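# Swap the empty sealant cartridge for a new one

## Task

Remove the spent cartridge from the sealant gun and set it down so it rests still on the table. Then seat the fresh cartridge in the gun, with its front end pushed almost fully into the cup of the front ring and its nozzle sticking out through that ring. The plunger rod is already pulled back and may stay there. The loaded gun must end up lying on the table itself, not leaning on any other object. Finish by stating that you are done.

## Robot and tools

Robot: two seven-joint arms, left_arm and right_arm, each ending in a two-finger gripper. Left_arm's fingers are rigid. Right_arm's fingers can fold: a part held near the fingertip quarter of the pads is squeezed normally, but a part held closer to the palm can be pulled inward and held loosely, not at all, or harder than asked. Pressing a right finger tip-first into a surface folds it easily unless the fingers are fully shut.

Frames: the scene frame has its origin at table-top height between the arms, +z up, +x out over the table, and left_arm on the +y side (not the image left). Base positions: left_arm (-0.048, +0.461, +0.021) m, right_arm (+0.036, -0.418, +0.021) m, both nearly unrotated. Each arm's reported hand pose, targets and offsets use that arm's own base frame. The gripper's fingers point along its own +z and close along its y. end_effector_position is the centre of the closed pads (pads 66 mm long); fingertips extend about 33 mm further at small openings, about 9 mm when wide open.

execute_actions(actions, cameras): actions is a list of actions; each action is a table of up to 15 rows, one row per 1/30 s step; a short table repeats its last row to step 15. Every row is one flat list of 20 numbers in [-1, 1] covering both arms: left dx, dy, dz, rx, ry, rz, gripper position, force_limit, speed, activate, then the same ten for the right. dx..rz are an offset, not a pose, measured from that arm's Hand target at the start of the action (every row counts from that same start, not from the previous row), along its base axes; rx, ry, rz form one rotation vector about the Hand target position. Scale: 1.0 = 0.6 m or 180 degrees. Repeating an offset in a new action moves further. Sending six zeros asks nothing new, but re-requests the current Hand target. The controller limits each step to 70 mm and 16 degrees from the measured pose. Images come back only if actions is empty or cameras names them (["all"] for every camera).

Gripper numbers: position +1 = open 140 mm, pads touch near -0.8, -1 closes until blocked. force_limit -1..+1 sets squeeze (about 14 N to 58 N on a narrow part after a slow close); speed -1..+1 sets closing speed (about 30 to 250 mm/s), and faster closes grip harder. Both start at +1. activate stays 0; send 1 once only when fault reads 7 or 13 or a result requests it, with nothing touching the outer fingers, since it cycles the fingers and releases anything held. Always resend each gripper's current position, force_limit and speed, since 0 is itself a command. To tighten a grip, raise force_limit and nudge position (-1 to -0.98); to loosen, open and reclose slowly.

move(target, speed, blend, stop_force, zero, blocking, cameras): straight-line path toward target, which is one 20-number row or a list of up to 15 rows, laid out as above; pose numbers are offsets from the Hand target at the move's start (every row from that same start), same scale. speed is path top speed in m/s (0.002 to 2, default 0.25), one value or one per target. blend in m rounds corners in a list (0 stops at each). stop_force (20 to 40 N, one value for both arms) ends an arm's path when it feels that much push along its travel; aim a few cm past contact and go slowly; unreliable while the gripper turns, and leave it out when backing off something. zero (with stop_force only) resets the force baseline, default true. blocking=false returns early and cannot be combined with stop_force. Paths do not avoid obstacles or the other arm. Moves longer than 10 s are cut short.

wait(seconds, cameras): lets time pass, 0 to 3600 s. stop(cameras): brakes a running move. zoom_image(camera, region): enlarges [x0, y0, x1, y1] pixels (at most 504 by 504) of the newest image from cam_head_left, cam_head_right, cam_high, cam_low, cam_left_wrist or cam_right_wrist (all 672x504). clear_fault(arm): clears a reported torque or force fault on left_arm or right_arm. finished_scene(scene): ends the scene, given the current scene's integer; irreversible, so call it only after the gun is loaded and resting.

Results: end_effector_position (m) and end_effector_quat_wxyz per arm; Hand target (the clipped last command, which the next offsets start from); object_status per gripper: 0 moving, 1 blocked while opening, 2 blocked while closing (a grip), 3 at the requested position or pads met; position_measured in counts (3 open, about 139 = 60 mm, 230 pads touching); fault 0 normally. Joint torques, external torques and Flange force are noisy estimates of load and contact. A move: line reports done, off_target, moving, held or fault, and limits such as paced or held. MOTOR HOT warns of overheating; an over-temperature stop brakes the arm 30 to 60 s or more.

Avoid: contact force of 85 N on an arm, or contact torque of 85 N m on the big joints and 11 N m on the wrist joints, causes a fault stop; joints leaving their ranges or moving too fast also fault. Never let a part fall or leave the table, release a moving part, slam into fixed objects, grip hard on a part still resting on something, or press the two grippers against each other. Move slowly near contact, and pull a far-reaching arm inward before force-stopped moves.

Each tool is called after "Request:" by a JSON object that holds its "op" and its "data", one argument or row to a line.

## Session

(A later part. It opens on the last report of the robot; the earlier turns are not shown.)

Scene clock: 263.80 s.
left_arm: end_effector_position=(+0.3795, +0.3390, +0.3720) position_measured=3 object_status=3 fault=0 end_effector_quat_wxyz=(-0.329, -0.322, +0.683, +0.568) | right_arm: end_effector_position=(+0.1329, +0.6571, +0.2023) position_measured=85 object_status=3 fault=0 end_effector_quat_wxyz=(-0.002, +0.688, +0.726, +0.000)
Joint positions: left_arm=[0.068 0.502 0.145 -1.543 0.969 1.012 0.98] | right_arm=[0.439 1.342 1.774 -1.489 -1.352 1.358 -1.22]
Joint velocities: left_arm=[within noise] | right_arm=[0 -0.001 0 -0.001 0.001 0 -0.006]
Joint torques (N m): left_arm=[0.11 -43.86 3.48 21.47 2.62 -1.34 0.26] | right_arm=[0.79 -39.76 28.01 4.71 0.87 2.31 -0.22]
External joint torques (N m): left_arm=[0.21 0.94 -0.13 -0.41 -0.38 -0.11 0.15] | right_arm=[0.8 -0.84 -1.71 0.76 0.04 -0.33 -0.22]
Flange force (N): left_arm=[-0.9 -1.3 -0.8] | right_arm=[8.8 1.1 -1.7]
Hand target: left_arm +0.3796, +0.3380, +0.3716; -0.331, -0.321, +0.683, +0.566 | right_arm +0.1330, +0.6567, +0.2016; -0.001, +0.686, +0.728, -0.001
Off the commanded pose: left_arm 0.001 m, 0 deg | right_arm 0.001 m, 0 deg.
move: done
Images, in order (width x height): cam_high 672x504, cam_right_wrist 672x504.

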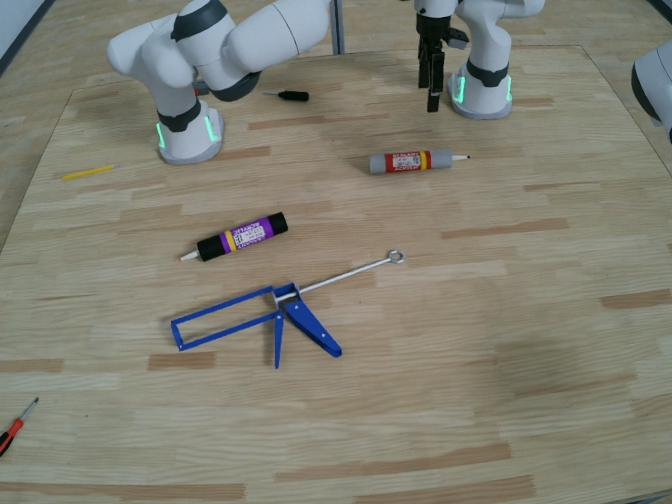

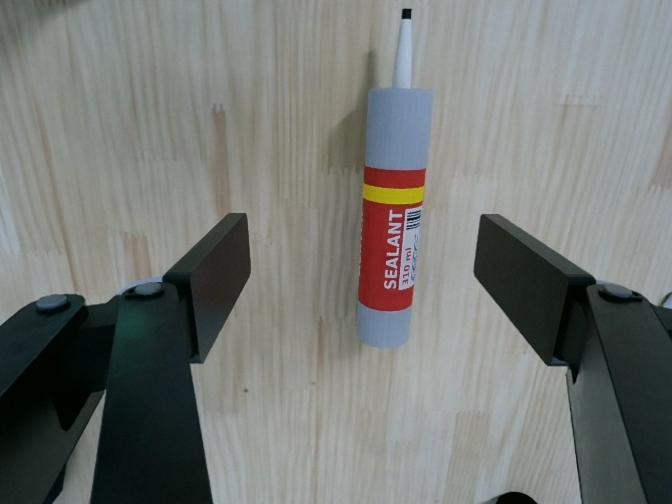

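Request:
{"op": "move", "data": {
  "target": [
    [0,0,0,0,0,0,1,1,1,0,0.0713,-0.0513,-0.1,0,0,-0.006,0.35,-0.5,-1,0],
    [0,0,0,0,0,0,1,1,1,0,0.0713,-0.0513,-0.2765,0,0,-0.006,0.35,0,-1,0],
    [0,0,0,0,0,0,1,1,1,0,0.0713,-0.0513,-0.277,0,0,-0.006,-1,0.1,-1,0]
  ],
  "speed": [0.25,0.15,0.1],
  "blend": [0.02,0,0]
}}

Request:
{"op": "wait", "data": {
  "seconds": 0.5
}}

Request:
{"op": "move", "data": {
  "target": [0,0,0,0,0,0,1,1,1,0,0,0,0.2,0,0,0,-1,0.1,-1,0],
  "speed": 0.1,
  "cameras": ["cam_right_wrist","cam_low"]
}}

Scene clock: 286.77 s.
left_arm: end_effector_position=(+0.3795, +0.3390, +0.3720) position_measured=3 object_status=3 fault=0 end_effector_quat_wxyz=(-0.329, -0.322, +0.683, +0.568) | right_arm: end_effector_position=(+0.1753, +0.6253, +0.0356) position_measured=160 object_status=0 fault=0 end_effector_quat_wxyz=(+0.000, +0.691, +0.723, -0.002)
Joint positions: left_arm=[0.068 0.502 0.145 -1.543 0.969 1.012 0.98] | right_arm=[0.256 1.546 1.597 -1.716 -1.538 1.547 -1.214]
Joint torques (N m): left_arm=[0.11 -43.86 3.42 21.44 2.61 -1.33 0.22] | right_arm=[0.5 -35.78 30.17 1.13 0.25 3.03 0.13]
External joint torques (N m): left_arm=[0.12 0.72 -0.24 -0.35 -0.38 -0.11 0.12] | right_arm=[0.5 0.29 -2.07 0.56 -0.6 0.38 0.13]
Flange force (N): left_arm=[-0.4 -1.2 -0.6] | right_arm=[4.0 0.3 4.2]
Hand target: left_arm +0.3796, +0.3380, +0.3716; -0.331, -0.321, +0.683, +0.566 | right_arm +0.1757, +0.6260, +0.0354; -0.001, +0.692, +0.722, -0.001
Off the commanded pose: left_arm 0.001 m, 0 deg | right_arm 0.001 m, 0 deg.
move: done

Scene clock: 287.27 s.
left_arm: end_effector_position=(+0.3795, +0.3390, +0.3720) position_measured=3 object_status=3 fault=0 end_effector_quat_wxyz=(-0.329, -0.322, +0.683, +0.568) | right_arm: end_effector_position=(+0.1753, +0.6253, +0.0356) position_measured=160 object_status=2 fault=0 end_effector_quat_wxyz=(+0.000, +0.691, +0.723, -0.002)
Joint positions: left_arm=[0.068 0.502 0.145 -1.543 0.969 1.012 0.98] | right_arm=[0.256 1.546 1.597 -1.716 -1.538 1.547 -1.214]
Joint torques (N m): left_arm=[0.08 -43.84 3.42 21.46 2.61 -1.35 0.24] | right_arm=[0.52 -35.85 30.15 1.17 0.23 3.03 0.13]
External joint torques (N m): left_arm=[0.25 0.97 -0.14 -0.45 -0.39 -0.13 0.14] | right_arm=[0.53 0.22 -2.02 0.64 -0.62 0.41 0.13]
Flange force (N): left_arm=[-0.8 -1.4 -0.7] | right_arm=[4.4 0.4 4.1]
Hand target: left_arm +0.3796, +0.3380, +0.3716; -0.331, -0.321, +0.683, +0.566 | right_arm +0.1757, +0.6260, +0.0354; -0.001, +0.692, +0.722, -0.001
Tool commands: left_gripper/position=+1.0 left_gripper/force_limit=+1.0 left_gripper/speed=+1.0 left_gripper/activate=+0.0 right_gripper/position=-1.0 right_gripper/force_limit=+0.1 right_gripper/speed=-1.0 right_gripper/activate=+0.0
Off the commanded pose: left_arm 0.001 m, 0 deg | right_arm 0.001 m, 0 deg.
wait: 0.50 s; at rest by 0.17 s

Scene clock: 289.17 s.
left_arm: end_effector_position=(+0.3795, +0.3390, +0.3720) position_measured=3 object_status=3 fault=0 end_effector_quat_wxyz=(-0.329, -0.322, +0.683, +0.568) | right_arm: end_effector_position=(+0.1769, +0.6246, +0.1509) position_measured=160 object_status=2 fault=0 end_effector_quat_wxyz=(+0.001, +0.694, +0.720, -0.003)
Joint positions: left_arm=[0.068 0.502 0.145 -1.543 0.969 1.012 0.98] | right_arm=[0.284 1.424 1.749 -1.643 -1.406 1.401 -1.224]
Joint velocities: left_arm=[within noise] | right_arm=[0.001 0 -0.001 -0.001 0.001 -0.003 -0.003]
Joint torques (N m): left_arm=[0.09 -43.85 3.46 21.5 2.61 -1.35 0.26] | right_arm=[0.68 -39.19 32.57 4.06 1.39 2.72 -0.13]
External joint torques (N m): left_arm=[0.2 0.72 -0.12 -0.29 -0.38 -0.14 0.16] | right_arm=[0.66 -2.45 1.3 1.13 0.55 0.08 -0.13]
Flange force (N): left_arm=[-0.8 -1.0 -0.8] | right_arm=[6.7 1.0 -6.3]
Hand target: left_arm +0.3796, +0.3380, +0.3716; -0.331, -0.321, +0.683, +0.566 | right_arm +0.1757, +0.6260, +0.1554; -0.001, +0.692, +0.722, -0.001
Off the commanded pose: left_arm 0.001 m, 0 deg | right_arm 0.005 m, 0 deg.
move: off_target (right_arm)
Images, in order (width x height): cam_low 672x504, cam_right_wrist 672x504.

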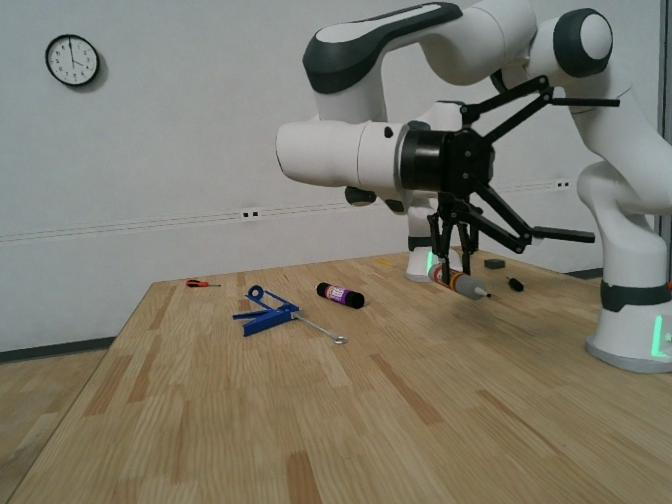

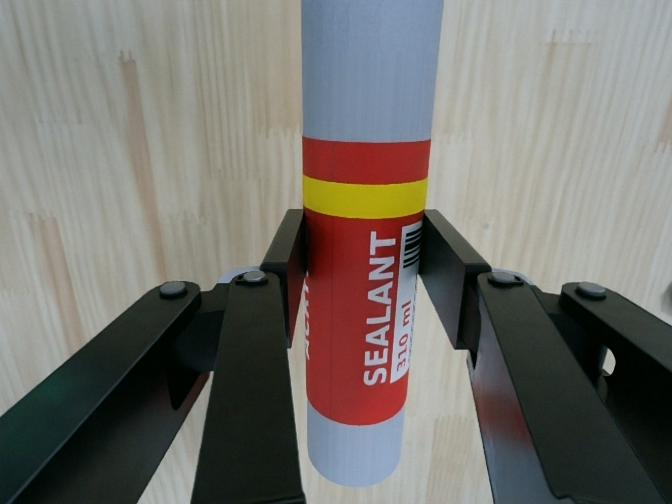

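Request:
{"op": "move", "data": {
  "target": [
    [0,0,0,0,0,0,1,1,1,0,0,0,0.15,0,0,0,-1,0.1,-1,0],
    [0,0,0,0,0,0,1,1,1,0,0.3,-0.25,0.2,0,0,-0.449,-1,0.1,-1,0]
  ],
  "speed": 0.3,
  "blend": [0.03,0]
}}

Request:
{"op": "move", "data": {
  "target": [0,0,0,0,0,0,1,1,1,0,0.3695,-0.394,0,0,0,-0.4496,-1,0.1,-1,0],
  "speed": 0.3
}}

Request:
{"op": "move", "data": {
  "target": [0,0,0,0,0,0,1,1,1,0,0,0,-0.199,0.083,0.0317,0,-1,0.1,-1,0],
  "speed": 0.15,
  "cameras": ["cam_right_wrist","cam_low","cam_high"]
}}

Request:
{"op": "zoom_image", "data": {
  "camera": "cam_high",
  "region": [140, 220, 360, 380]
}}

Scene clock: 312.17 s.
left_arm: end_effector_position=(+0.3795, +0.3390, +0.3720) position_measured=3 object_status=3 fault=0 end_effector_quat_wxyz=(-0.329, -0.322, +0.683, +0.568) | right_arm: end_effector_position=(+0.3561, +0.4740, +0.2716) position_measured=160 object_status=2 fault=0 end_effector_quat_wxyz=(+0.003, +0.995, +0.103, -0.002)
Joint positions: left_arm=[0.068 0.502 0.145 -1.543 0.969 1.012 0.98] | right_arm=[-0.201 1.201 1.873 -1.697 -1.151 1.332 -0.175]
Joint velocities: left_arm=[within noise] | right_arm=[-0.002 -0.001 -0.001 0 0.001 0.001 0.007]
Joint torques (N m): left_arm=[0.12 -43.91 3.41 21.47 2.61 -1.34 0.23] | right_arm=[-0.02 -32.39 29.95 8.98 0.89 3.18 0.2]
External joint torques (N m): left_arm=[0.22 0.77 -0.2 -0.36 -0.38 -0.11 0.13] | right_arm=[0.08 -1.73 1.34 0.67 0.16 0.61 0.2]
Flange force (N): left_arm=[-0.6 -1.2 -0.6] | right_arm=[0.3 -1.5 -3.9]
Hand target: left_arm +0.3796, +0.3380, +0.3716; -0.331, -0.321, +0.683, +0.566 | right_arm +0.3557, +0.4760, +0.2754; -0.001, +0.995, +0.101, +0.000
Off the commanded pose: left_arm 0.001 m, 0 deg | right_arm 0.004 m, 1 deg.
move: off_target (right_arm)

Scene clock: 315.87 s.
left_arm: end_effector_position=(+0.3795, +0.3390, +0.3720) position_measured=3 object_status=3 fault=0 end_effector_quat_wxyz=(-0.329, -0.322, +0.683, +0.568) | right_arm: end_effector_position=(+0.5767, +0.2363, +0.2708) position_measured=160 object_status=2 fault=0 end_effector_quat_wxyz=(+0.004, +0.823, -0.568, -0.001)
Joint positions: left_arm=[0.068 0.502 0.145 -1.543 0.969 1.012 0.98] | right_arm=[-0.673 1.098 1.757 -1.579 -1.088 1.401 0.628]
Joint velocities: left_arm=[within noise] | right_arm=[0 0 -0.001 0.001 -0.001 0 0.007]
Joint torques (N m): left_arm=[0.09 -43.91 3.47 21.47 2.61 -1.34 0.27] | right_arm=[0.27 -34.58 28.97 11.45 0.93 3.16 0.19]
External joint torques (N m): left_arm=[0.18 0.75 -0.14 -0.33 -0.38 -0.11 0.16] | right_arm=[0.3 -2.18 1.32 1.37 0.18 0.68 0.19]
Flange force (N): left_arm=[-0.7 -1.1 -0.7] | right_arm=[-1.4 -4.2 -5.5]
Hand target: left_arm +0.3796, +0.3380, +0.3716; -0.331, -0.321, +0.683, +0.566 | right_arm +0.5774, +0.2396, +0.2754; -0.001, +0.822, -0.569, +0.001
Off the commanded pose: left_arm 0.001 m, 0 deg | right_arm 0.006 m, 1 deg.
move: off_target (right_arm)

Scene clock: 317.50 s.
left_arm: end_effector_position=(+0.3795, +0.3390, +0.3720) position_measured=3 object_status=3 fault=0 end_effector_quat_wxyz=(-0.329, -0.322, +0.683, +0.568) | right_arm: end_effector_position=(+0.5754, +0.2361, +0.1511) position_measured=160 object_status=2 fault=0 end_effector_quat_wxyz=(-0.072, +0.812, -0.567, -0.116)
Joint positions: left_arm=[0.068 0.502 0.145 -1.543 0.969 1.012 0.98] | right_arm=[-0.833 1.418 1.705 -1.762 -1.162 1.613 0.603]
Joint velocities: left_arm=[within noise] | right_arm=[-0.001 0.003 0 0.001 -0.004 0 -0.006]
Joint torques (N m): left_arm=[0.11 -43.86 3.42 21.46 2.61 -1.33 0.24] | right_arm=[0.3 -34.17 33.66 4.26 1.37 3.83 -0.24]
External joint torques (N m): left_arm=[0.02 0.94 -0.34 -0.4 -0.39 -0.09 0.14] | right_arm=[0.51 -0.75 2.04 0.41 0.1 1.06 -0.23]
Flange force (N): left_arm=[-0.6 -1.4 -1.0] | right_arm=[-1.3 -1.9 -2.6]
Hand target: left_arm +0.3796, +0.3380, +0.3716; -0.331, -0.321, +0.683, +0.566 | right_arm +0.5774, +0.2396, +0.1560; -0.080, +0.814, -0.564, -0.114
Off the commanded pose: left_arm 0.001 m, 0 deg | right_arm 0.006 m, 1 deg.
move: off_target (right_arm)
Images, in order (width x height): cam_high 672x504, cam_low 672x504, cam_right_wrist 672x504.

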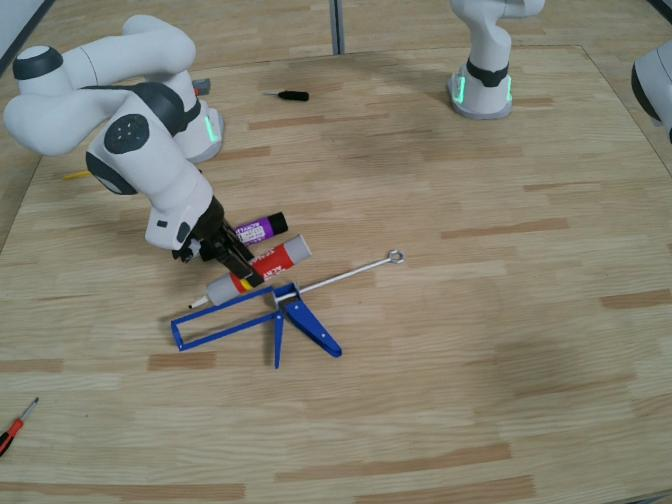

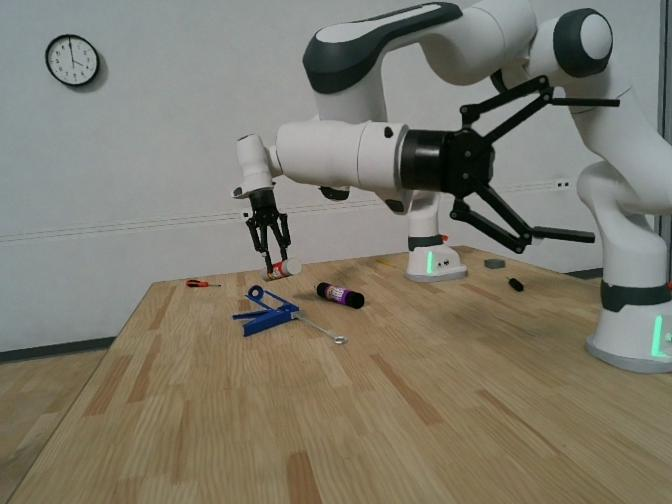

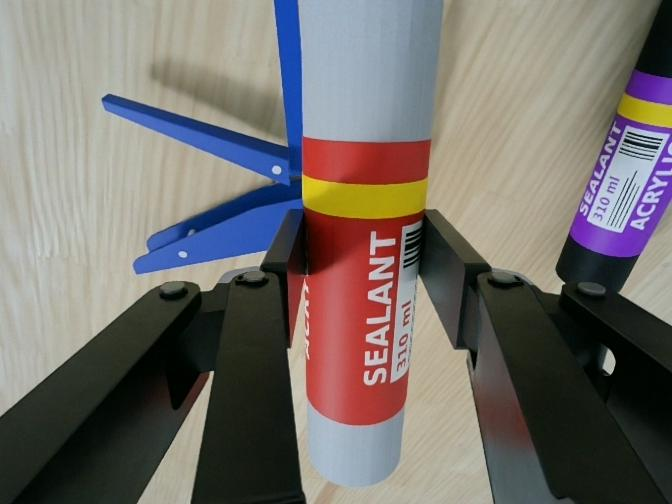

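Scaled by 2.291 from the camera's image (finer frame: 960x720).

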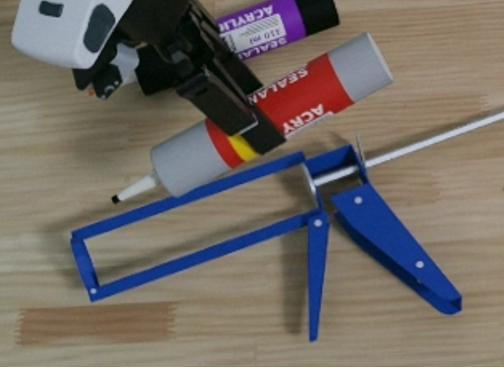

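Request:
{"op": "move", "data": {
  "target": [0,0,0,0,0,0,1,1,1,0,0.0025,0.0035,-0.094,0,0,0,-1,0.1,-1,0],
  "speed": 0.1,
  "cameras": ["cam_low","cam_high"]
}}

Request:
{"op": "zoom_image", "data": {
  "camera": "cam_high",
  "region": [140, 220, 360, 380]
}}

Request:
{"op": "zoom_image", "data": {
  "camera": "cam_low",
  "region": [210, 250, 360, 360]
}}

Scene clock: 333.37 s.
left_arm: end_effector_position=(+0.3795, +0.3390, +0.3720) position_measured=3 object_status=3 fault=0 end_effector_quat_wxyz=(-0.329, -0.322, +0.683, +0.568) | right_arm: end_effector_position=(+0.5762, +0.2390, +0.0946) position_measured=160 object_status=2 fault=0 end_effector_quat_wxyz=(-0.072, +0.813, -0.566, -0.116)
Joint positions: left_arm=[0.068 0.502 0.145 -1.543 0.969 1.012 0.98] | right_arm=[-0.836 1.486 1.633 -1.793 -1.242 1.674 0.6]
Joint velocities: left_arm=[within noise] | right_arm=[-0.002 0.001 0.001 0 -0.005 0.002 0]
Joint torques (N m): left_arm=[0.07 -43.88 3.43 21.47 2.62 -1.33 0.25] | right_arm=[0.14 -34.64 34.58 2.42 1.32 3.87 -0.14]
External joint torques (N m): left_arm=[0.13 0.77 -0.21 -0.34 -0.37 -0.11 0.15] | right_arm=[0.1 -1.16 2.38 0.31 0.06 1.08 -0.14]
Flange force (N): left_arm=[-0.6 -1.1 -0.8] | right_arm=[-1.1 -0.7 -3.3]
Hand target: left_arm +0.3796, +0.3380, +0.3716; -0.331, -0.321, +0.683, +0.566 | right_arm +0.5789, +0.2417, +0.0996; -0.080, +0.814, -0.564, -0.114
Off the commanded pose: left_arm 0.001 m, 0 deg | right_arm 0.006 m, 1 deg.
move: off_target (right_arm)
Images, in order (width x height): cam_high 672x504, cam_low 672x504.

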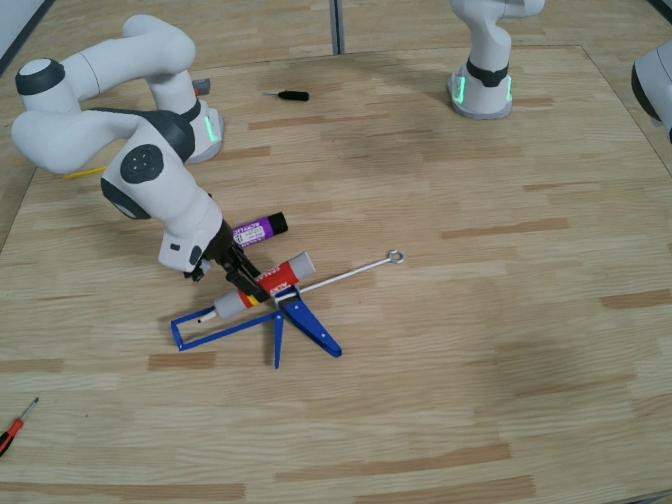

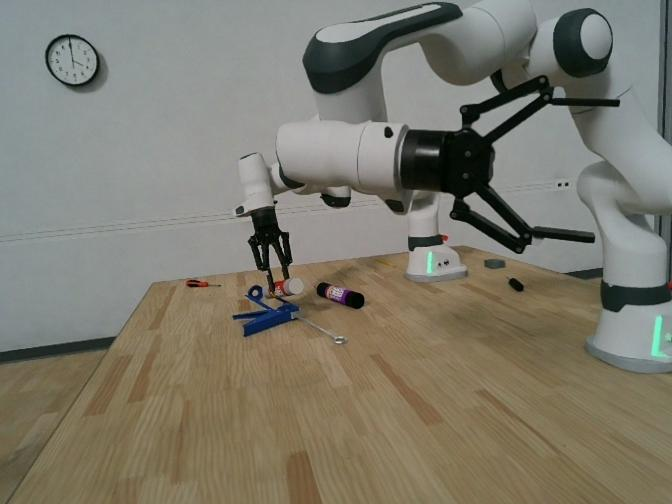

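Scaled by 2.291 from the camera's image (finer frame: 960x720).

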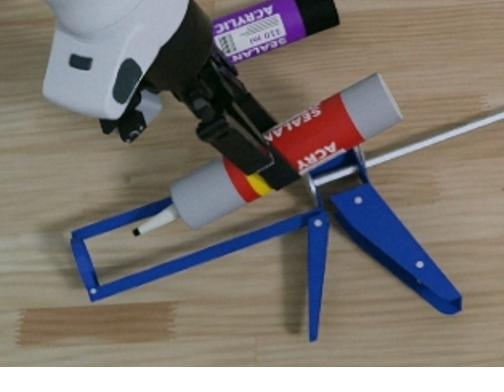

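Scaled by 3.360 from the camera's image (finer frame: 960x720).

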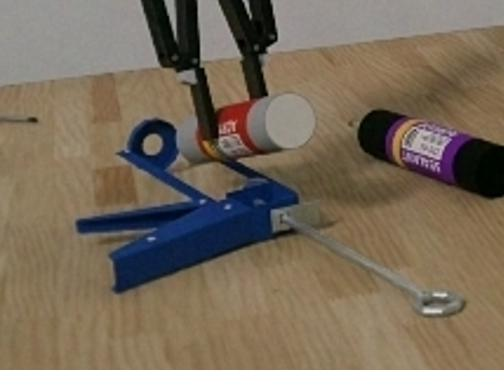

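Request:
{"op": "move", "data": {
  "target": [0,0,0,0,0,0,1,1,1,0,0.0286,-0.0748,-0.023,0,0,0,-1,0.1,-1,0],
  "speed": 0.06,
  "cameras": ["cam_low","cam_high"]
}}

Request:
{"op": "zoom_image", "data": {
  "camera": "cam_high",
  "region": [140, 220, 360, 380]
}}

Request:
{"op": "zoom_image", "data": {
  "camera": "cam_low",
  "region": [210, 250, 360, 360]
}}

Scene clock: 344.90 s.
left_arm: end_effector_position=(+0.3795, +0.3390, +0.3720) position_measured=3 object_status=3 fault=0 end_effector_quat_wxyz=(-0.329, -0.322, +0.683, +0.568) | right_arm: end_effector_position=(+0.5938, +0.1960, +0.0822) position_measured=160 object_status=2 fault=0 end_effector_quat_wxyz=(-0.076, +0.813, -0.566, -0.116)
Joint positions: left_arm=[0.068 0.502 0.145 -1.543 0.969 1.012 0.98] | right_arm=[-0.894 1.508 1.622 -1.771 -1.255 1.665 0.519]
Joint velocities: left_arm=[within noise] | right_arm=[-0.001 0.001 0.001 0.001 -0.001 0 -0.006]
Joint torques (N m): left_arm=[0.09 -43.89 3.4 21.47 2.61 -1.34 0.24] | right_arm=[0.26 -35.03 33.95 2.26 1.35 3.15 -0.16]
External joint torques (N m): left_arm=[-0.13 0.89 -0.45 -0.38 -0.39 -0.11 0.14] | right_arm=[0.32 -0.96 1.75 0.67 0.08 0.4 -0.15]
Flange force (N): left_arm=[-0.4 -1.4 -1.2] | right_arm=[-0.6 -3.4 -3.3]
Hand target: left_arm +0.3796, +0.3380, +0.3716; -0.331, -0.321, +0.683, +0.566 | right_arm +0.5961, +0.1968, +0.0858; -0.080, +0.814, -0.564, -0.114
Off the commanded pose: left_arm 0.001 m, 0 deg | right_arm 0.004 m, 1 deg.
move: off_target (right_arm)
Images, in order (width x height): cam_high 672x504, cam_low 672x504.

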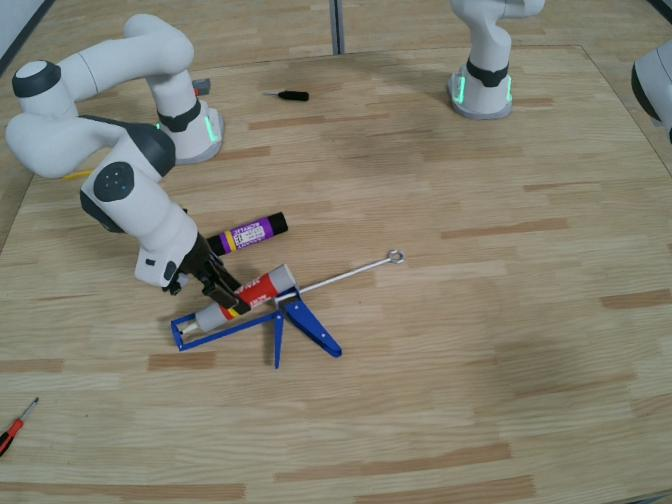

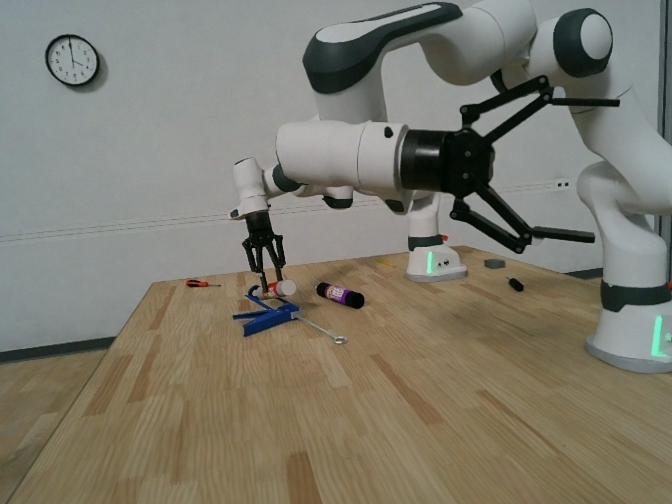

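Scaled by 2.291 from the camera's image (finer frame: 960x720).

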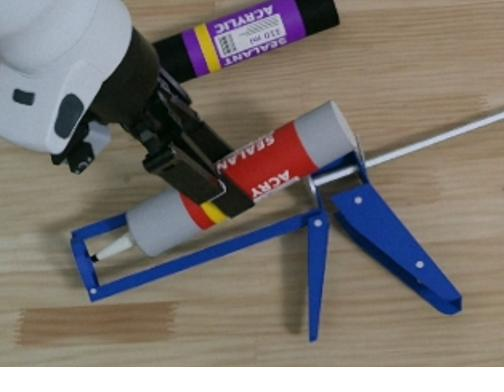

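Scaled by 3.360 from the camera's image (finer frame: 960x720).

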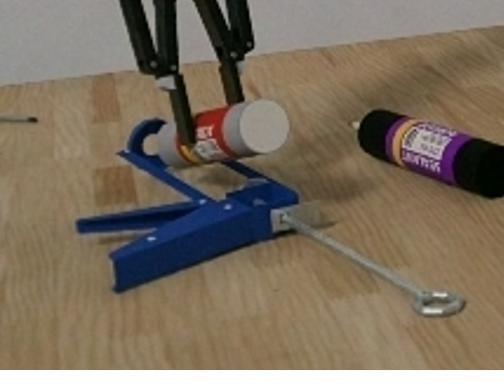

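Request:
{"op": "move", "data": {
  "target": [0,0,0,0,0,0,1,1,1,0,0.0323,-0.0858,-0.027,0,0,0,-1,0.1,-1,0],
  "speed": 0.06,
  "cameras": ["cam_low","cam_high","cam_right_wrist"]
}}

Request:
{"op": "zoom_image", "data": {
  "camera": "cam_high",
  "region": [140, 220, 360, 380]
}}

Request:
{"op": "zoom_image", "data": {
  "camera": "cam_low",
  "region": [210, 250, 360, 360]
}}

Scene clock: 356.33 s.
left_arm: end_effector_position=(+0.3795, +0.3390, +0.3720) position_measured=3 object_status=3 fault=0 end_effector_quat_wxyz=(-0.329, -0.322, +0.683, +0.568) | right_arm: end_effector_position=(+0.6133, +0.1448, +0.0665) position_measured=160 object_status=2 fault=0 end_effector_quat_wxyz=(-0.076, +0.813, -0.566, -0.116)
Joint positions: left_arm=[0.068 0.502 0.145 -1.543 0.969 1.012 0.98] | right_arm=[-0.946 1.528 1.605 -1.724 -1.267 1.651 0.418]
Joint velocities: left_arm=[within noise] | right_arm=[-0.001 0 -0.001 0.002 0 -0.001 -0.006]
Joint torques (N m): left_arm=[0.07 -43.91 3.46 21.49 2.62 -1.35 0.23] | right_arm=[0.36 -36.24 33.58 1.78 1.43 3.05 -0.19]
External joint torques (N m): left_arm=[-0.02 0.7 -0.28 -0.3 -0.37 -0.12 0.13] | right_arm=[0.39 -0.95 1.39 0.73 0.13 0.35 -0.18]
Flange force (N): left_arm=[-0.4 -1.1 -0.9] | right_arm=[-0.1 -4.2 -2.9]
Hand target: left_arm +0.3796, +0.3380, +0.3716; -0.331, -0.321, +0.683, +0.566 | right_arm +0.6155, +0.1453, +0.0696; -0.080, +0.814, -0.564, -0.114
Off the commanded pose: left_arm 0.001 m, 0 deg | right_arm 0.004 m, 1 deg.
move: off_target (right_arm)
Images, in order (width x height): cam_high 672x504, cam_low 672x504, cam_right_wrist 672x504.

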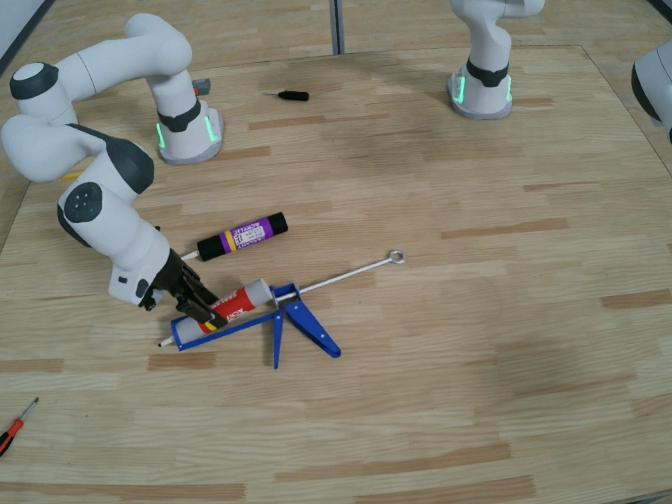

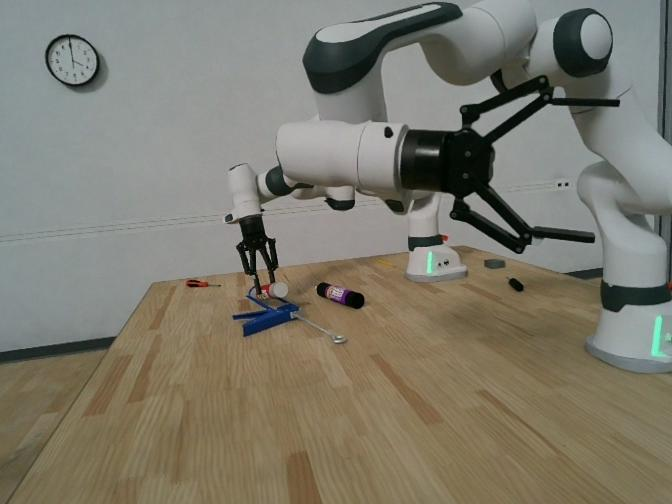

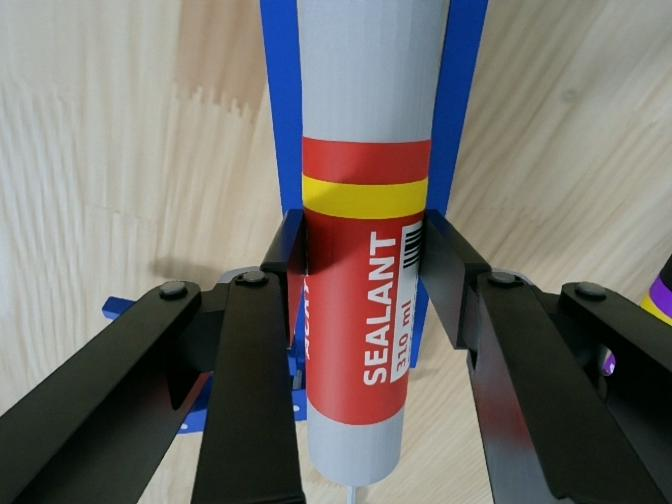

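Scaled by 2.291 from the camera's image (finer frame: 960x720).

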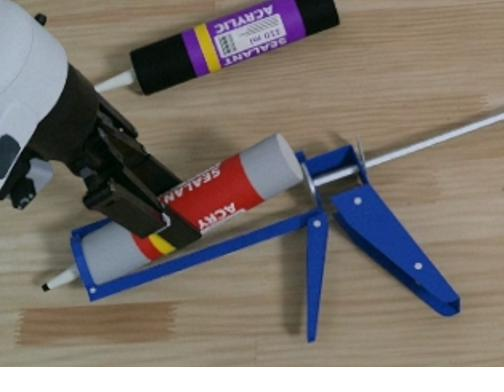

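Scaled by 3.360 from the camera's image (finer frame: 960x720).

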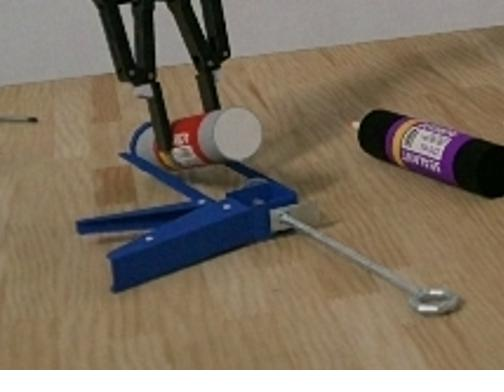

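Request:
{"op": "move", "data": {
  "target": [
    [0,0,0,0,0,0,1,1,1,0,-0.0033,0.009,-0.022,-0.0415,-0.0159,0,-1,0.1,-1,0],
    [0,0,0,0,0,0,1,1,1,0,-0.007,0.018,-0.0485,-0.083,-0.0317,0,-1,0.1,-1,0]
  ],
  "speed": 0.05,
  "blend": [0.003,0],
  "cameras": ["cam_low","cam_high","cam_right_wrist"]
}}

Request:
{"op": "zoom_image", "data": {
  "camera": "cam_high",
  "region": [140, 220, 360, 380]
}}

Request:
{"op": "zoom_image", "data": {
  "camera": "cam_low",
  "region": [210, 250, 360, 360]
}}

Scene clock: 373.03 s.
left_arm: end_effector_position=(+0.3795, +0.3390, +0.3720) position_measured=3 object_status=3 fault=0 end_effector_quat_wxyz=(-0.329, -0.322, +0.683, +0.568) | right_arm: end_effector_position=(+0.6105, +0.1541, +0.0395) position_measured=160 object_status=2 fault=0 end_effector_quat_wxyz=(+0.000, +0.824, -0.566, -0.002)
Joint positions: left_arm=[0.068 0.502 0.145 -1.543 0.969 1.012 0.98] | right_arm=[-0.849 1.419 1.525 -1.802 -1.43 1.649 0.576]
Joint velocities: left_arm=[within noise] | right_arm=[-0.001 0 0 0 -0.001 -0.002 0.004]
Joint torques (N m): left_arm=[0.09 -43.89 3.44 21.44 2.62 -1.35 0.25] | right_arm=[1.38 -34.85 30.61 3.92 0.31 2.99 0.65]
External joint torques (N m): left_arm=[0.11 0.72 -0.22 -0.34 -0.36 -0.12 0.15] | right_arm=[1.58 -0.93 -1.11 0.17 -0.43 0.5 0.65]
Flange force (N): left_arm=[-0.5 -1.1 -0.7] | right_arm=[-3.1 -4.6 2.2]
Hand target: left_arm +0.3796, +0.3380, +0.3716; -0.331, -0.321, +0.683, +0.566 | right_arm +0.6113, +0.1561, +0.0405; -0.001, +0.822, -0.569, +0.001
Off the commanded pose: left_arm 0.001 m, 0 deg | right_arm 0.002 m, 1 deg.
move: done
Images, in order (width x height): cam_high 672x504, cam_low 672x504, cam_right_wrist 672x504.

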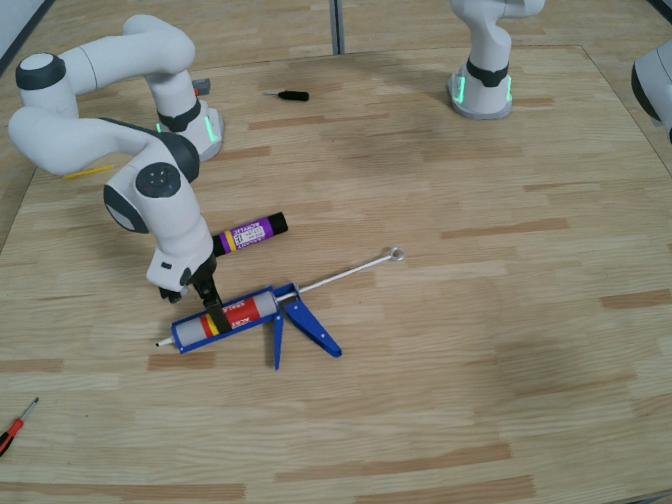

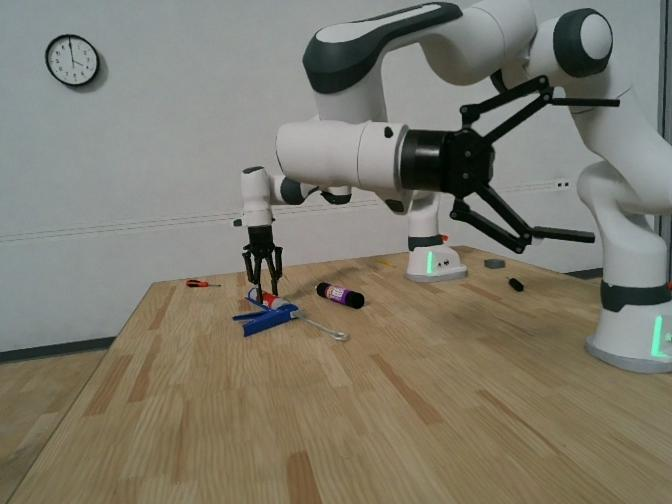

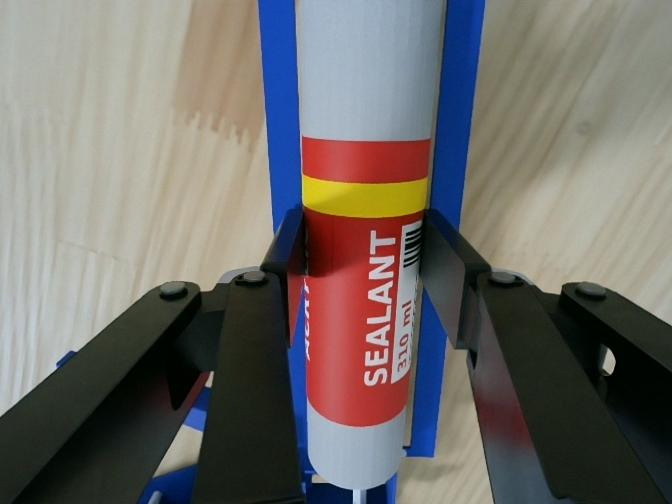

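Scaled by 2.291 from the camera's image (finer frame: 960x720).

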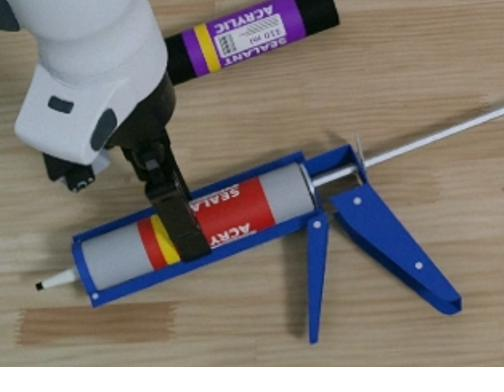

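Scaled by 3.360 from the camera's image (finer frame: 960x720).

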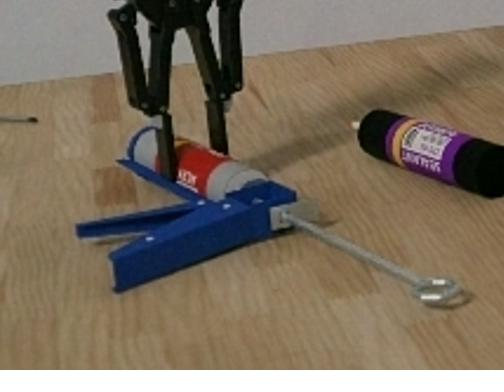

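Request:
{"op": "move", "data": {
  "target": [0,0,0,0,0,0,1,1,1,0,0.0065,-0.017,0,0,0,0,-1,0.1,-1,0],
  "speed": 0.05,
  "cameras": ["cam_high","cam_right_wrist"]
}}

Request:
{"op": "zoom_image", "data": {
  "camera": "cam_high",
  "region": [140, 220, 360, 380]
}}

Scene clock: 380.67 s.
left_arm: end_effector_position=(+0.3795, +0.3390, +0.3720) position_measured=3 object_status=3 fault=0 end_effector_quat_wxyz=(-0.329, -0.322, +0.683, +0.568) | right_arm: end_effector_position=(+0.6119, +0.1496, +0.0396) position_measured=160 object_status=2 fault=0 end_effector_quat_wxyz=(+0.000, +0.823, -0.568, -0.002)
Joint positions: left_arm=[0.068 0.502 0.145 -1.543 0.969 1.012 0.98] | right_arm=[-0.856 1.419 1.525 -1.801 -1.43 1.649 0.574]
Joint velocities: left_arm=[within noise] | right_arm=[0 -0.001 0 0 -0.002 0 -0.005]
Joint torques (N m): left_arm=[0.07 -43.83 3.45 21.52 2.61 -1.34 0.26] | right_arm=[-1.46 -35.56 30.51 5.48 -0.06 2.66 -0.18]
External joint torques (N m): left_arm=[0.18 0.77 -0.14 -0.26 -0.37 -0.12 0.16] | right_arm=[-1.43 -1.64 -1.23 1.76 -0.81 0.15 -0.18]
Flange force (N): left_arm=[-1.0 -1.0 -1.0] | right_arm=[2.9 -3.4 1.0]
Hand target: left_arm +0.3796, +0.3380, +0.3716; -0.331, -0.321, +0.683, +0.566 | right_arm +0.6152, +0.1459, +0.0405; -0.001, +0.822, -0.569, +0.001
Off the commanded pose: left_arm 0.001 m, 0 deg | right_arm 0.005 m, 0 deg.
move: off_target (right_arm)

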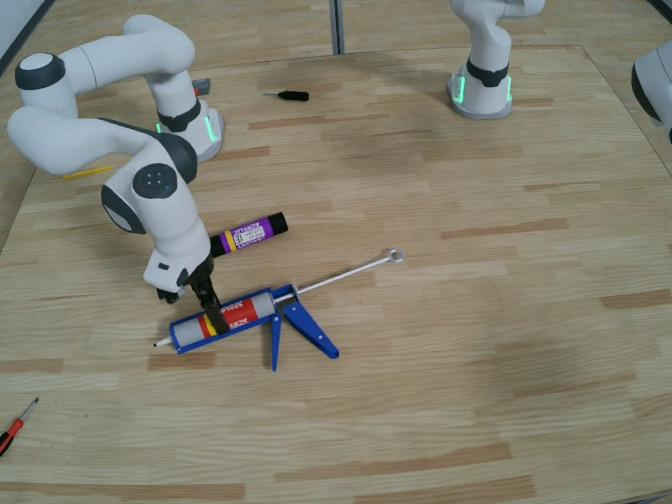

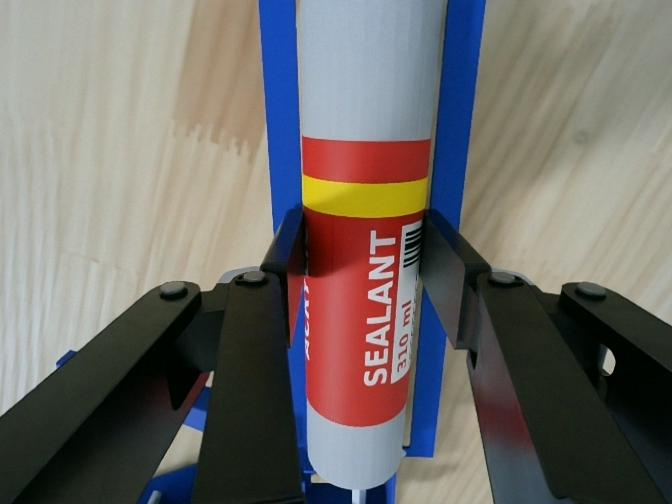

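Scaled by 2.291 from the camera's image (finer frame: 960x720).

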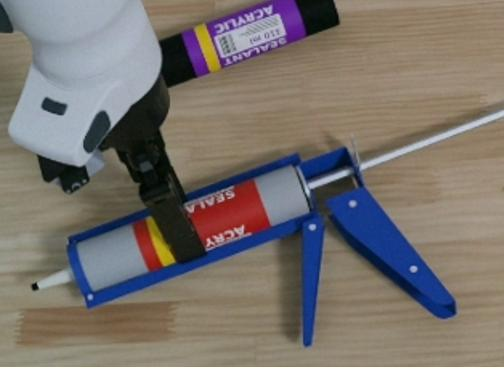

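Request:
{"op": "move", "data": {
  "target": [0.1,-0.3,0,-0.034,-0.473,0.276,0.35,0,0,0,0,0,0,0,0,0,-1,0.1,-1,0],
  "speed": 0.4,
  "cameras": ["cam_left_wrist","cam_high"]
}}

Scene clock: 405.20 s.
left_arm: end_effector_position=(+0.4396, +0.1571, +0.3712) position_measured=85 object_status=3 fault=0 end_effector_quat_wxyz=(+0.001, +0.823, -0.568, +0.000) | right_arm: end_effector_position=(+0.6119, +0.1496, +0.0396) position_measured=160 object_status=2 fault=0 end_effector_quat_wxyz=(+0.000, +0.823, -0.568, -0.002)
Joint positions: left_arm=[0.136 -0.297 0.178 -1.996 0.051 1.701 -0.065] | right_arm=[-0.856 1.419 1.525 -1.801 -1.43 1.649 0.573]
Joint velocities: left_arm=[-0.001 -0.001 0 0 0 0.001 -0.007] | right_arm=[within noise]
Joint torques (N m): left_arm=[0.51 -21.36 -2.67 22.96 1.19 2.82 -0.14] | right_arm=[-1.43 -35.53 30.51 5.51 -0.16 2.66 -0.18]
External joint torques (N m): left_arm=[0.58 -0.12 -0.68 -1.59 0.46 0.25 -0.14] | right_arm=[-1.2 -1.52 -1.31 1.7 -0.9 0.15 -0.18]
Flange force (N): left_arm=[0.4 5.6 5.1] | right_arm=[2.6 -3.8 1.4]
Hand target: left_arm +0.4396, +0.1580, +0.3716; -0.001, +0.825, -0.565, -0.001 | right_arm +0.6152, +0.1459, +0.0405; -0.001, +0.822, -0.569, +0.001
Off the commanded pose: left_arm 0.001 m, 0 deg | right_arm 0.005 m, 0 deg.
move: done
Images, in order (width x height): cam_high 672x504, cam_left_wrist 672x504.

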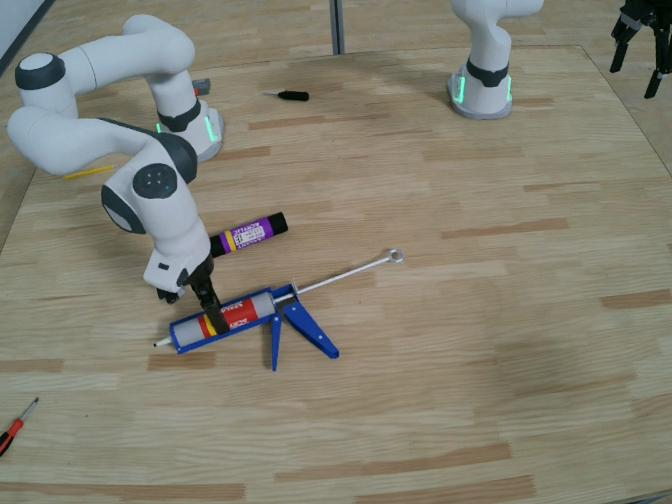

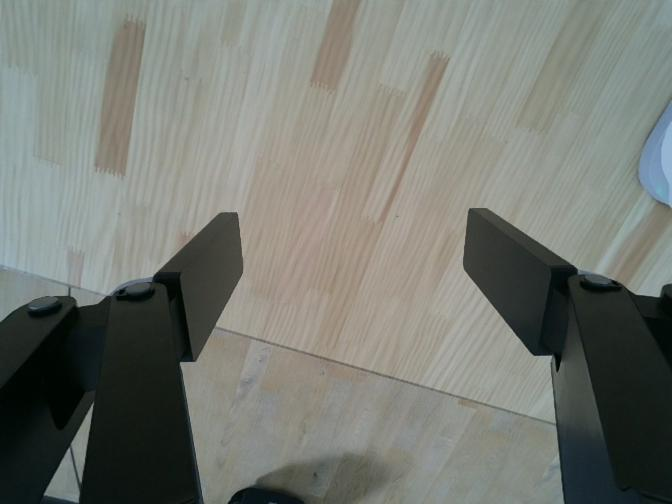

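Request:
{"op": "move", "data": {
  "target": [0.185,-0.81,-0.35,0,0,0,0.35,0,0,0,0,0,0,0,0,0,-1,0.1,-1,0],
  "speed": 0.35,
  "cameras": ["cam_left_wrist"]
}}

Scene clock: 413.63 s.
left_arm: end_effector_position=(+0.5507, -0.3281, +0.1619) position_measured=85 object_status=3 fault=0 end_effector_quat_wxyz=(+0.000, +0.824, -0.567, +0.000) | right_arm: end_effector_position=(+0.6119, +0.1496, +0.0396) position_measured=160 object_status=2 fault=0 end_effector_quat_wxyz=(+0.000, +0.823, -0.568, -0.002)
Joint positions: left_arm=[-0.298 0.341 -0.268 -1.775 0.103 2.103 -0.967] | right_arm=[-0.856 1.419 1.525 -1.801 -1.43 1.649 0.573]
Joint velocities: left_arm=[0 0.002 0 -0.001 0 -0.001 -0.005] | right_arm=[within noise]
Joint torques (N m): left_arm=[-0.24 -41.4 -2.27 23.78 0.86 2.41 -0.19] | right_arm=[-1.48 -35.58 30.56 5.47 -0.18 2.65 -0.17]
External joint torques (N m): left_arm=[-0.23 0.66 0.35 -0.25 0.15 -0.23 -0.19] | right_arm=[-1.52 -1.66 -1.17 1.83 -0.93 0.15 -0.17]
Flange force (N): left_arm=[1.6 -0.7 0.6] | right_arm=[3.1 -3.3 1.0]
Hand target: left_arm +0.5506, -0.3280, +0.1616; -0.001, +0.825, -0.565, -0.001 | right_arm +0.6152, +0.1459, +0.0405; -0.001, +0.822, -0.569, +0.001
Off the commanded pose: left_arm 0.000 m, 0 deg | right_arm 0.005 m, 0 deg.
move: done

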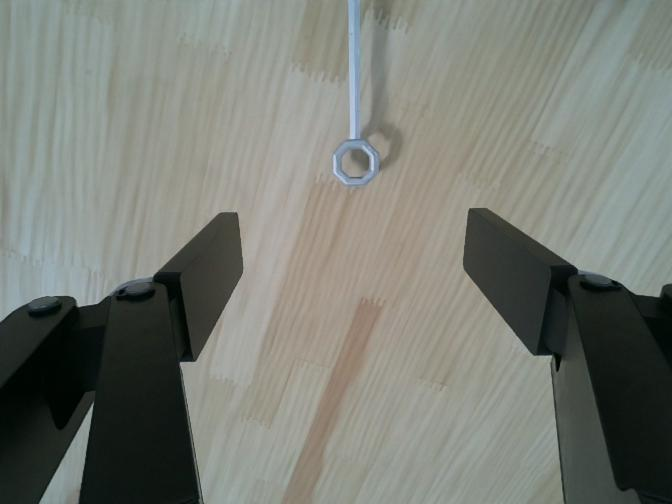

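Request:
{"op": "move", "data": {
  "target": [
    [0.0312,-0.0808,-0.231,0,0,0,0.35,0,0,0,0,0,0,0,0,0,-1,0.1,-1,0],
    [0.0312,-0.0808,-0.2315,0,0,0,-1,0.5,-1,0,0,0,0,0,0,0,-1,0.1,-1,0]
  ],
  "speed": 0.15
}}

Request:
{"op": "move", "data": {
  "target": [0,0,0,0,0,0,-1,0.5,-1,0,0.008,-0.021,0,0,0,0,-1,0.1,-1,0],
  "speed": 0.04,
  "cameras": ["cam_left_wrist","cam_high","cam_right_wrist"]
}}

Request:
{"op": "zoom_image", "data": {
  "camera": "cam_high",
  "region": [140, 220, 360, 380]
}}

Scene clock: 431.80 s.
left_arm: end_effector_position=(+0.5680, -0.3755, +0.0216) position_measured=232 object_status=0 fault=0 end_effector_quat_wxyz=(+0.000, +0.824, -0.566, -0.003) | right_arm: end_effector_position=(+0.6119, +0.1496, +0.0396) position_measured=160 object_status=2 fault=0 end_effector_quat_wxyz=(+0.000, +0.823, -0.568, -0.002)
Joint positions: left_arm=[-0.393 0.653 -0.221 -1.665 0.179 2.293 -1.056] | right_arm=[-0.856 1.419 1.525 -1.801 -1.43 1.649 0.573]
Joint torques (N m): left_arm=[-0.09 -49.65 -3.7 22.24 0.71 2.89 -0.2] | right_arm=[-1.46 -35.61 30.56 5.52 -0.18 2.65 -0.19]
External joint torques (N m): left_arm=[0.08 -0.49 0.3 -0.14 0.1 0.25 -0.2] | right_arm=[-1.42 -1.62 -1.31 1.83 -0.93 0.13 -0.19]
Flange force (N): left_arm=[-2.1 1.6 -0.2] | right_arm=[3.0 -3.7 1.2]
Hand target: left_arm +0.5693, -0.3764, +0.0227; -0.001, +0.825, -0.565, -0.001 | right_arm +0.6152, +0.1459, +0.0405; -0.001, +0.822, -0.569, +0.001
Off the commanded pose: left_arm 0.002 m, 0 deg | right_arm 0.005 m, 0 deg.
move: done

Scene clock: 432.67 s.
left_arm: end_effector_position=(+0.5680, -0.3755, +0.0216) position_measured=232 object_status=3 fault=0 end_effector_quat_wxyz=(+0.000, +0.824, -0.566, -0.003) | right_arm: end_effector_position=(+0.6171, +0.1368, +0.0396) position_measured=160 object_status=2 fault=0 end_effector_quat_wxyz=(+0.000, +0.822, -0.570, -0.002)
Joint positions: left_arm=[-0.393 0.653 -0.221 -1.665 0.179 2.293 -1.056] | right_arm=[-0.873 1.419 1.524 -1.793 -1.43 1.65 0.553]
Joint velocities: left_arm=[within noise] | right_arm=[0.001 0 -0.001 0.001 0 0.001 -0.005]
Joint torques (N m): left_arm=[-0.14 -49.63 -3.69 22.18 0.72 2.89 -0.17] | right_arm=[-1.27 -35.71 30.65 5.41 0.03 2.5 -0.23]
External joint torques (N m): left_arm=[-0.19 -0.3 0.15 -0.27 0.1 0.25 -0.17] | right_arm=[-1.08 -1.6 -1.05 1.61 -0.7 0 -0.23]
Flange force (N): left_arm=[-1.8 1.9 0.1] | right_arm=[2.6 -3.7 0.5]
Hand target: left_arm +0.5693, -0.3764, +0.0227; -0.001, +0.825, -0.565, -0.001 | right_arm +0.6200, +0.1333, +0.0405; -0.001, +0.822, -0.569, +0.001
Off the commanded pose: left_arm 0.002 m, 0 deg | right_arm 0.005 m, 0 deg.
move: off_target (right_arm)
Images, in order (width x height): cam_high 672x504, cam_left_wrist 672x504, cam_right_wrist 672x504.

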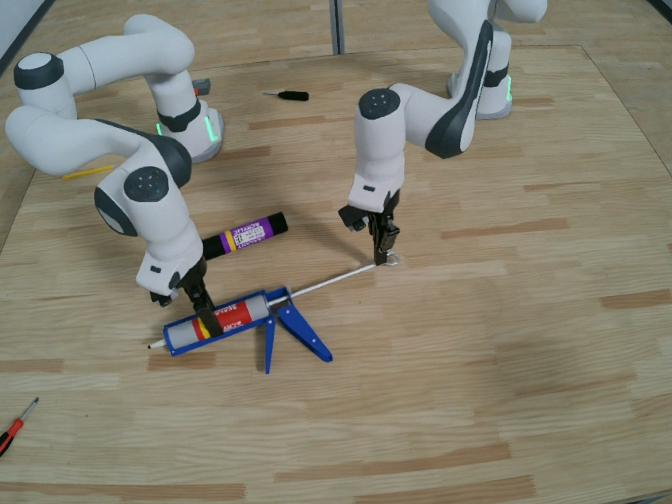

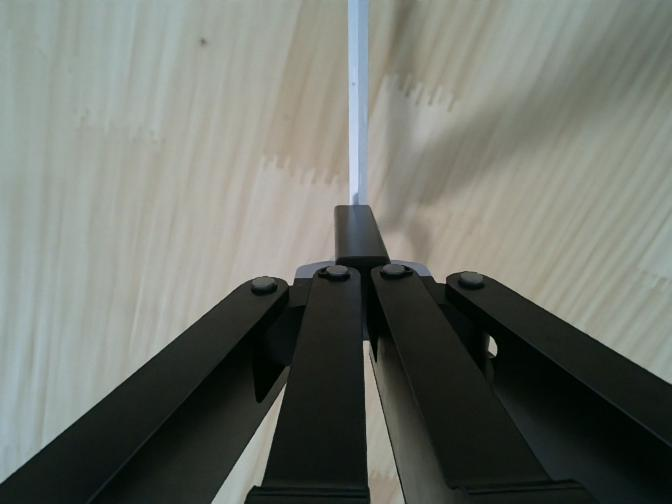

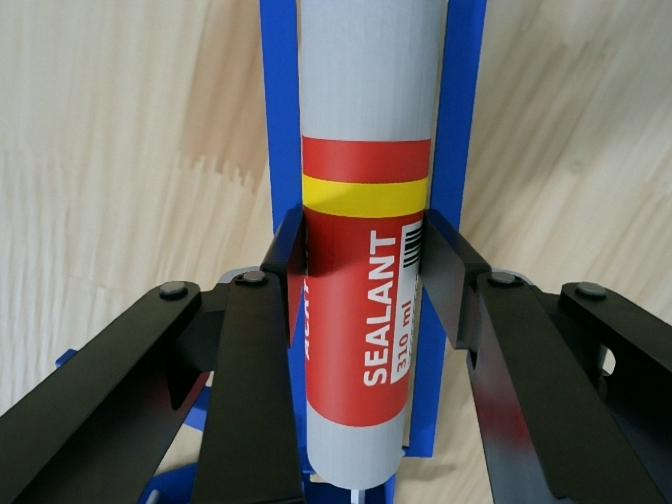

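Scaled by 2.291 from the camera's image (finer frame: 960x720).

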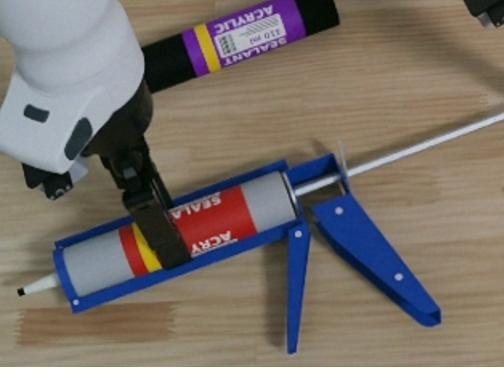

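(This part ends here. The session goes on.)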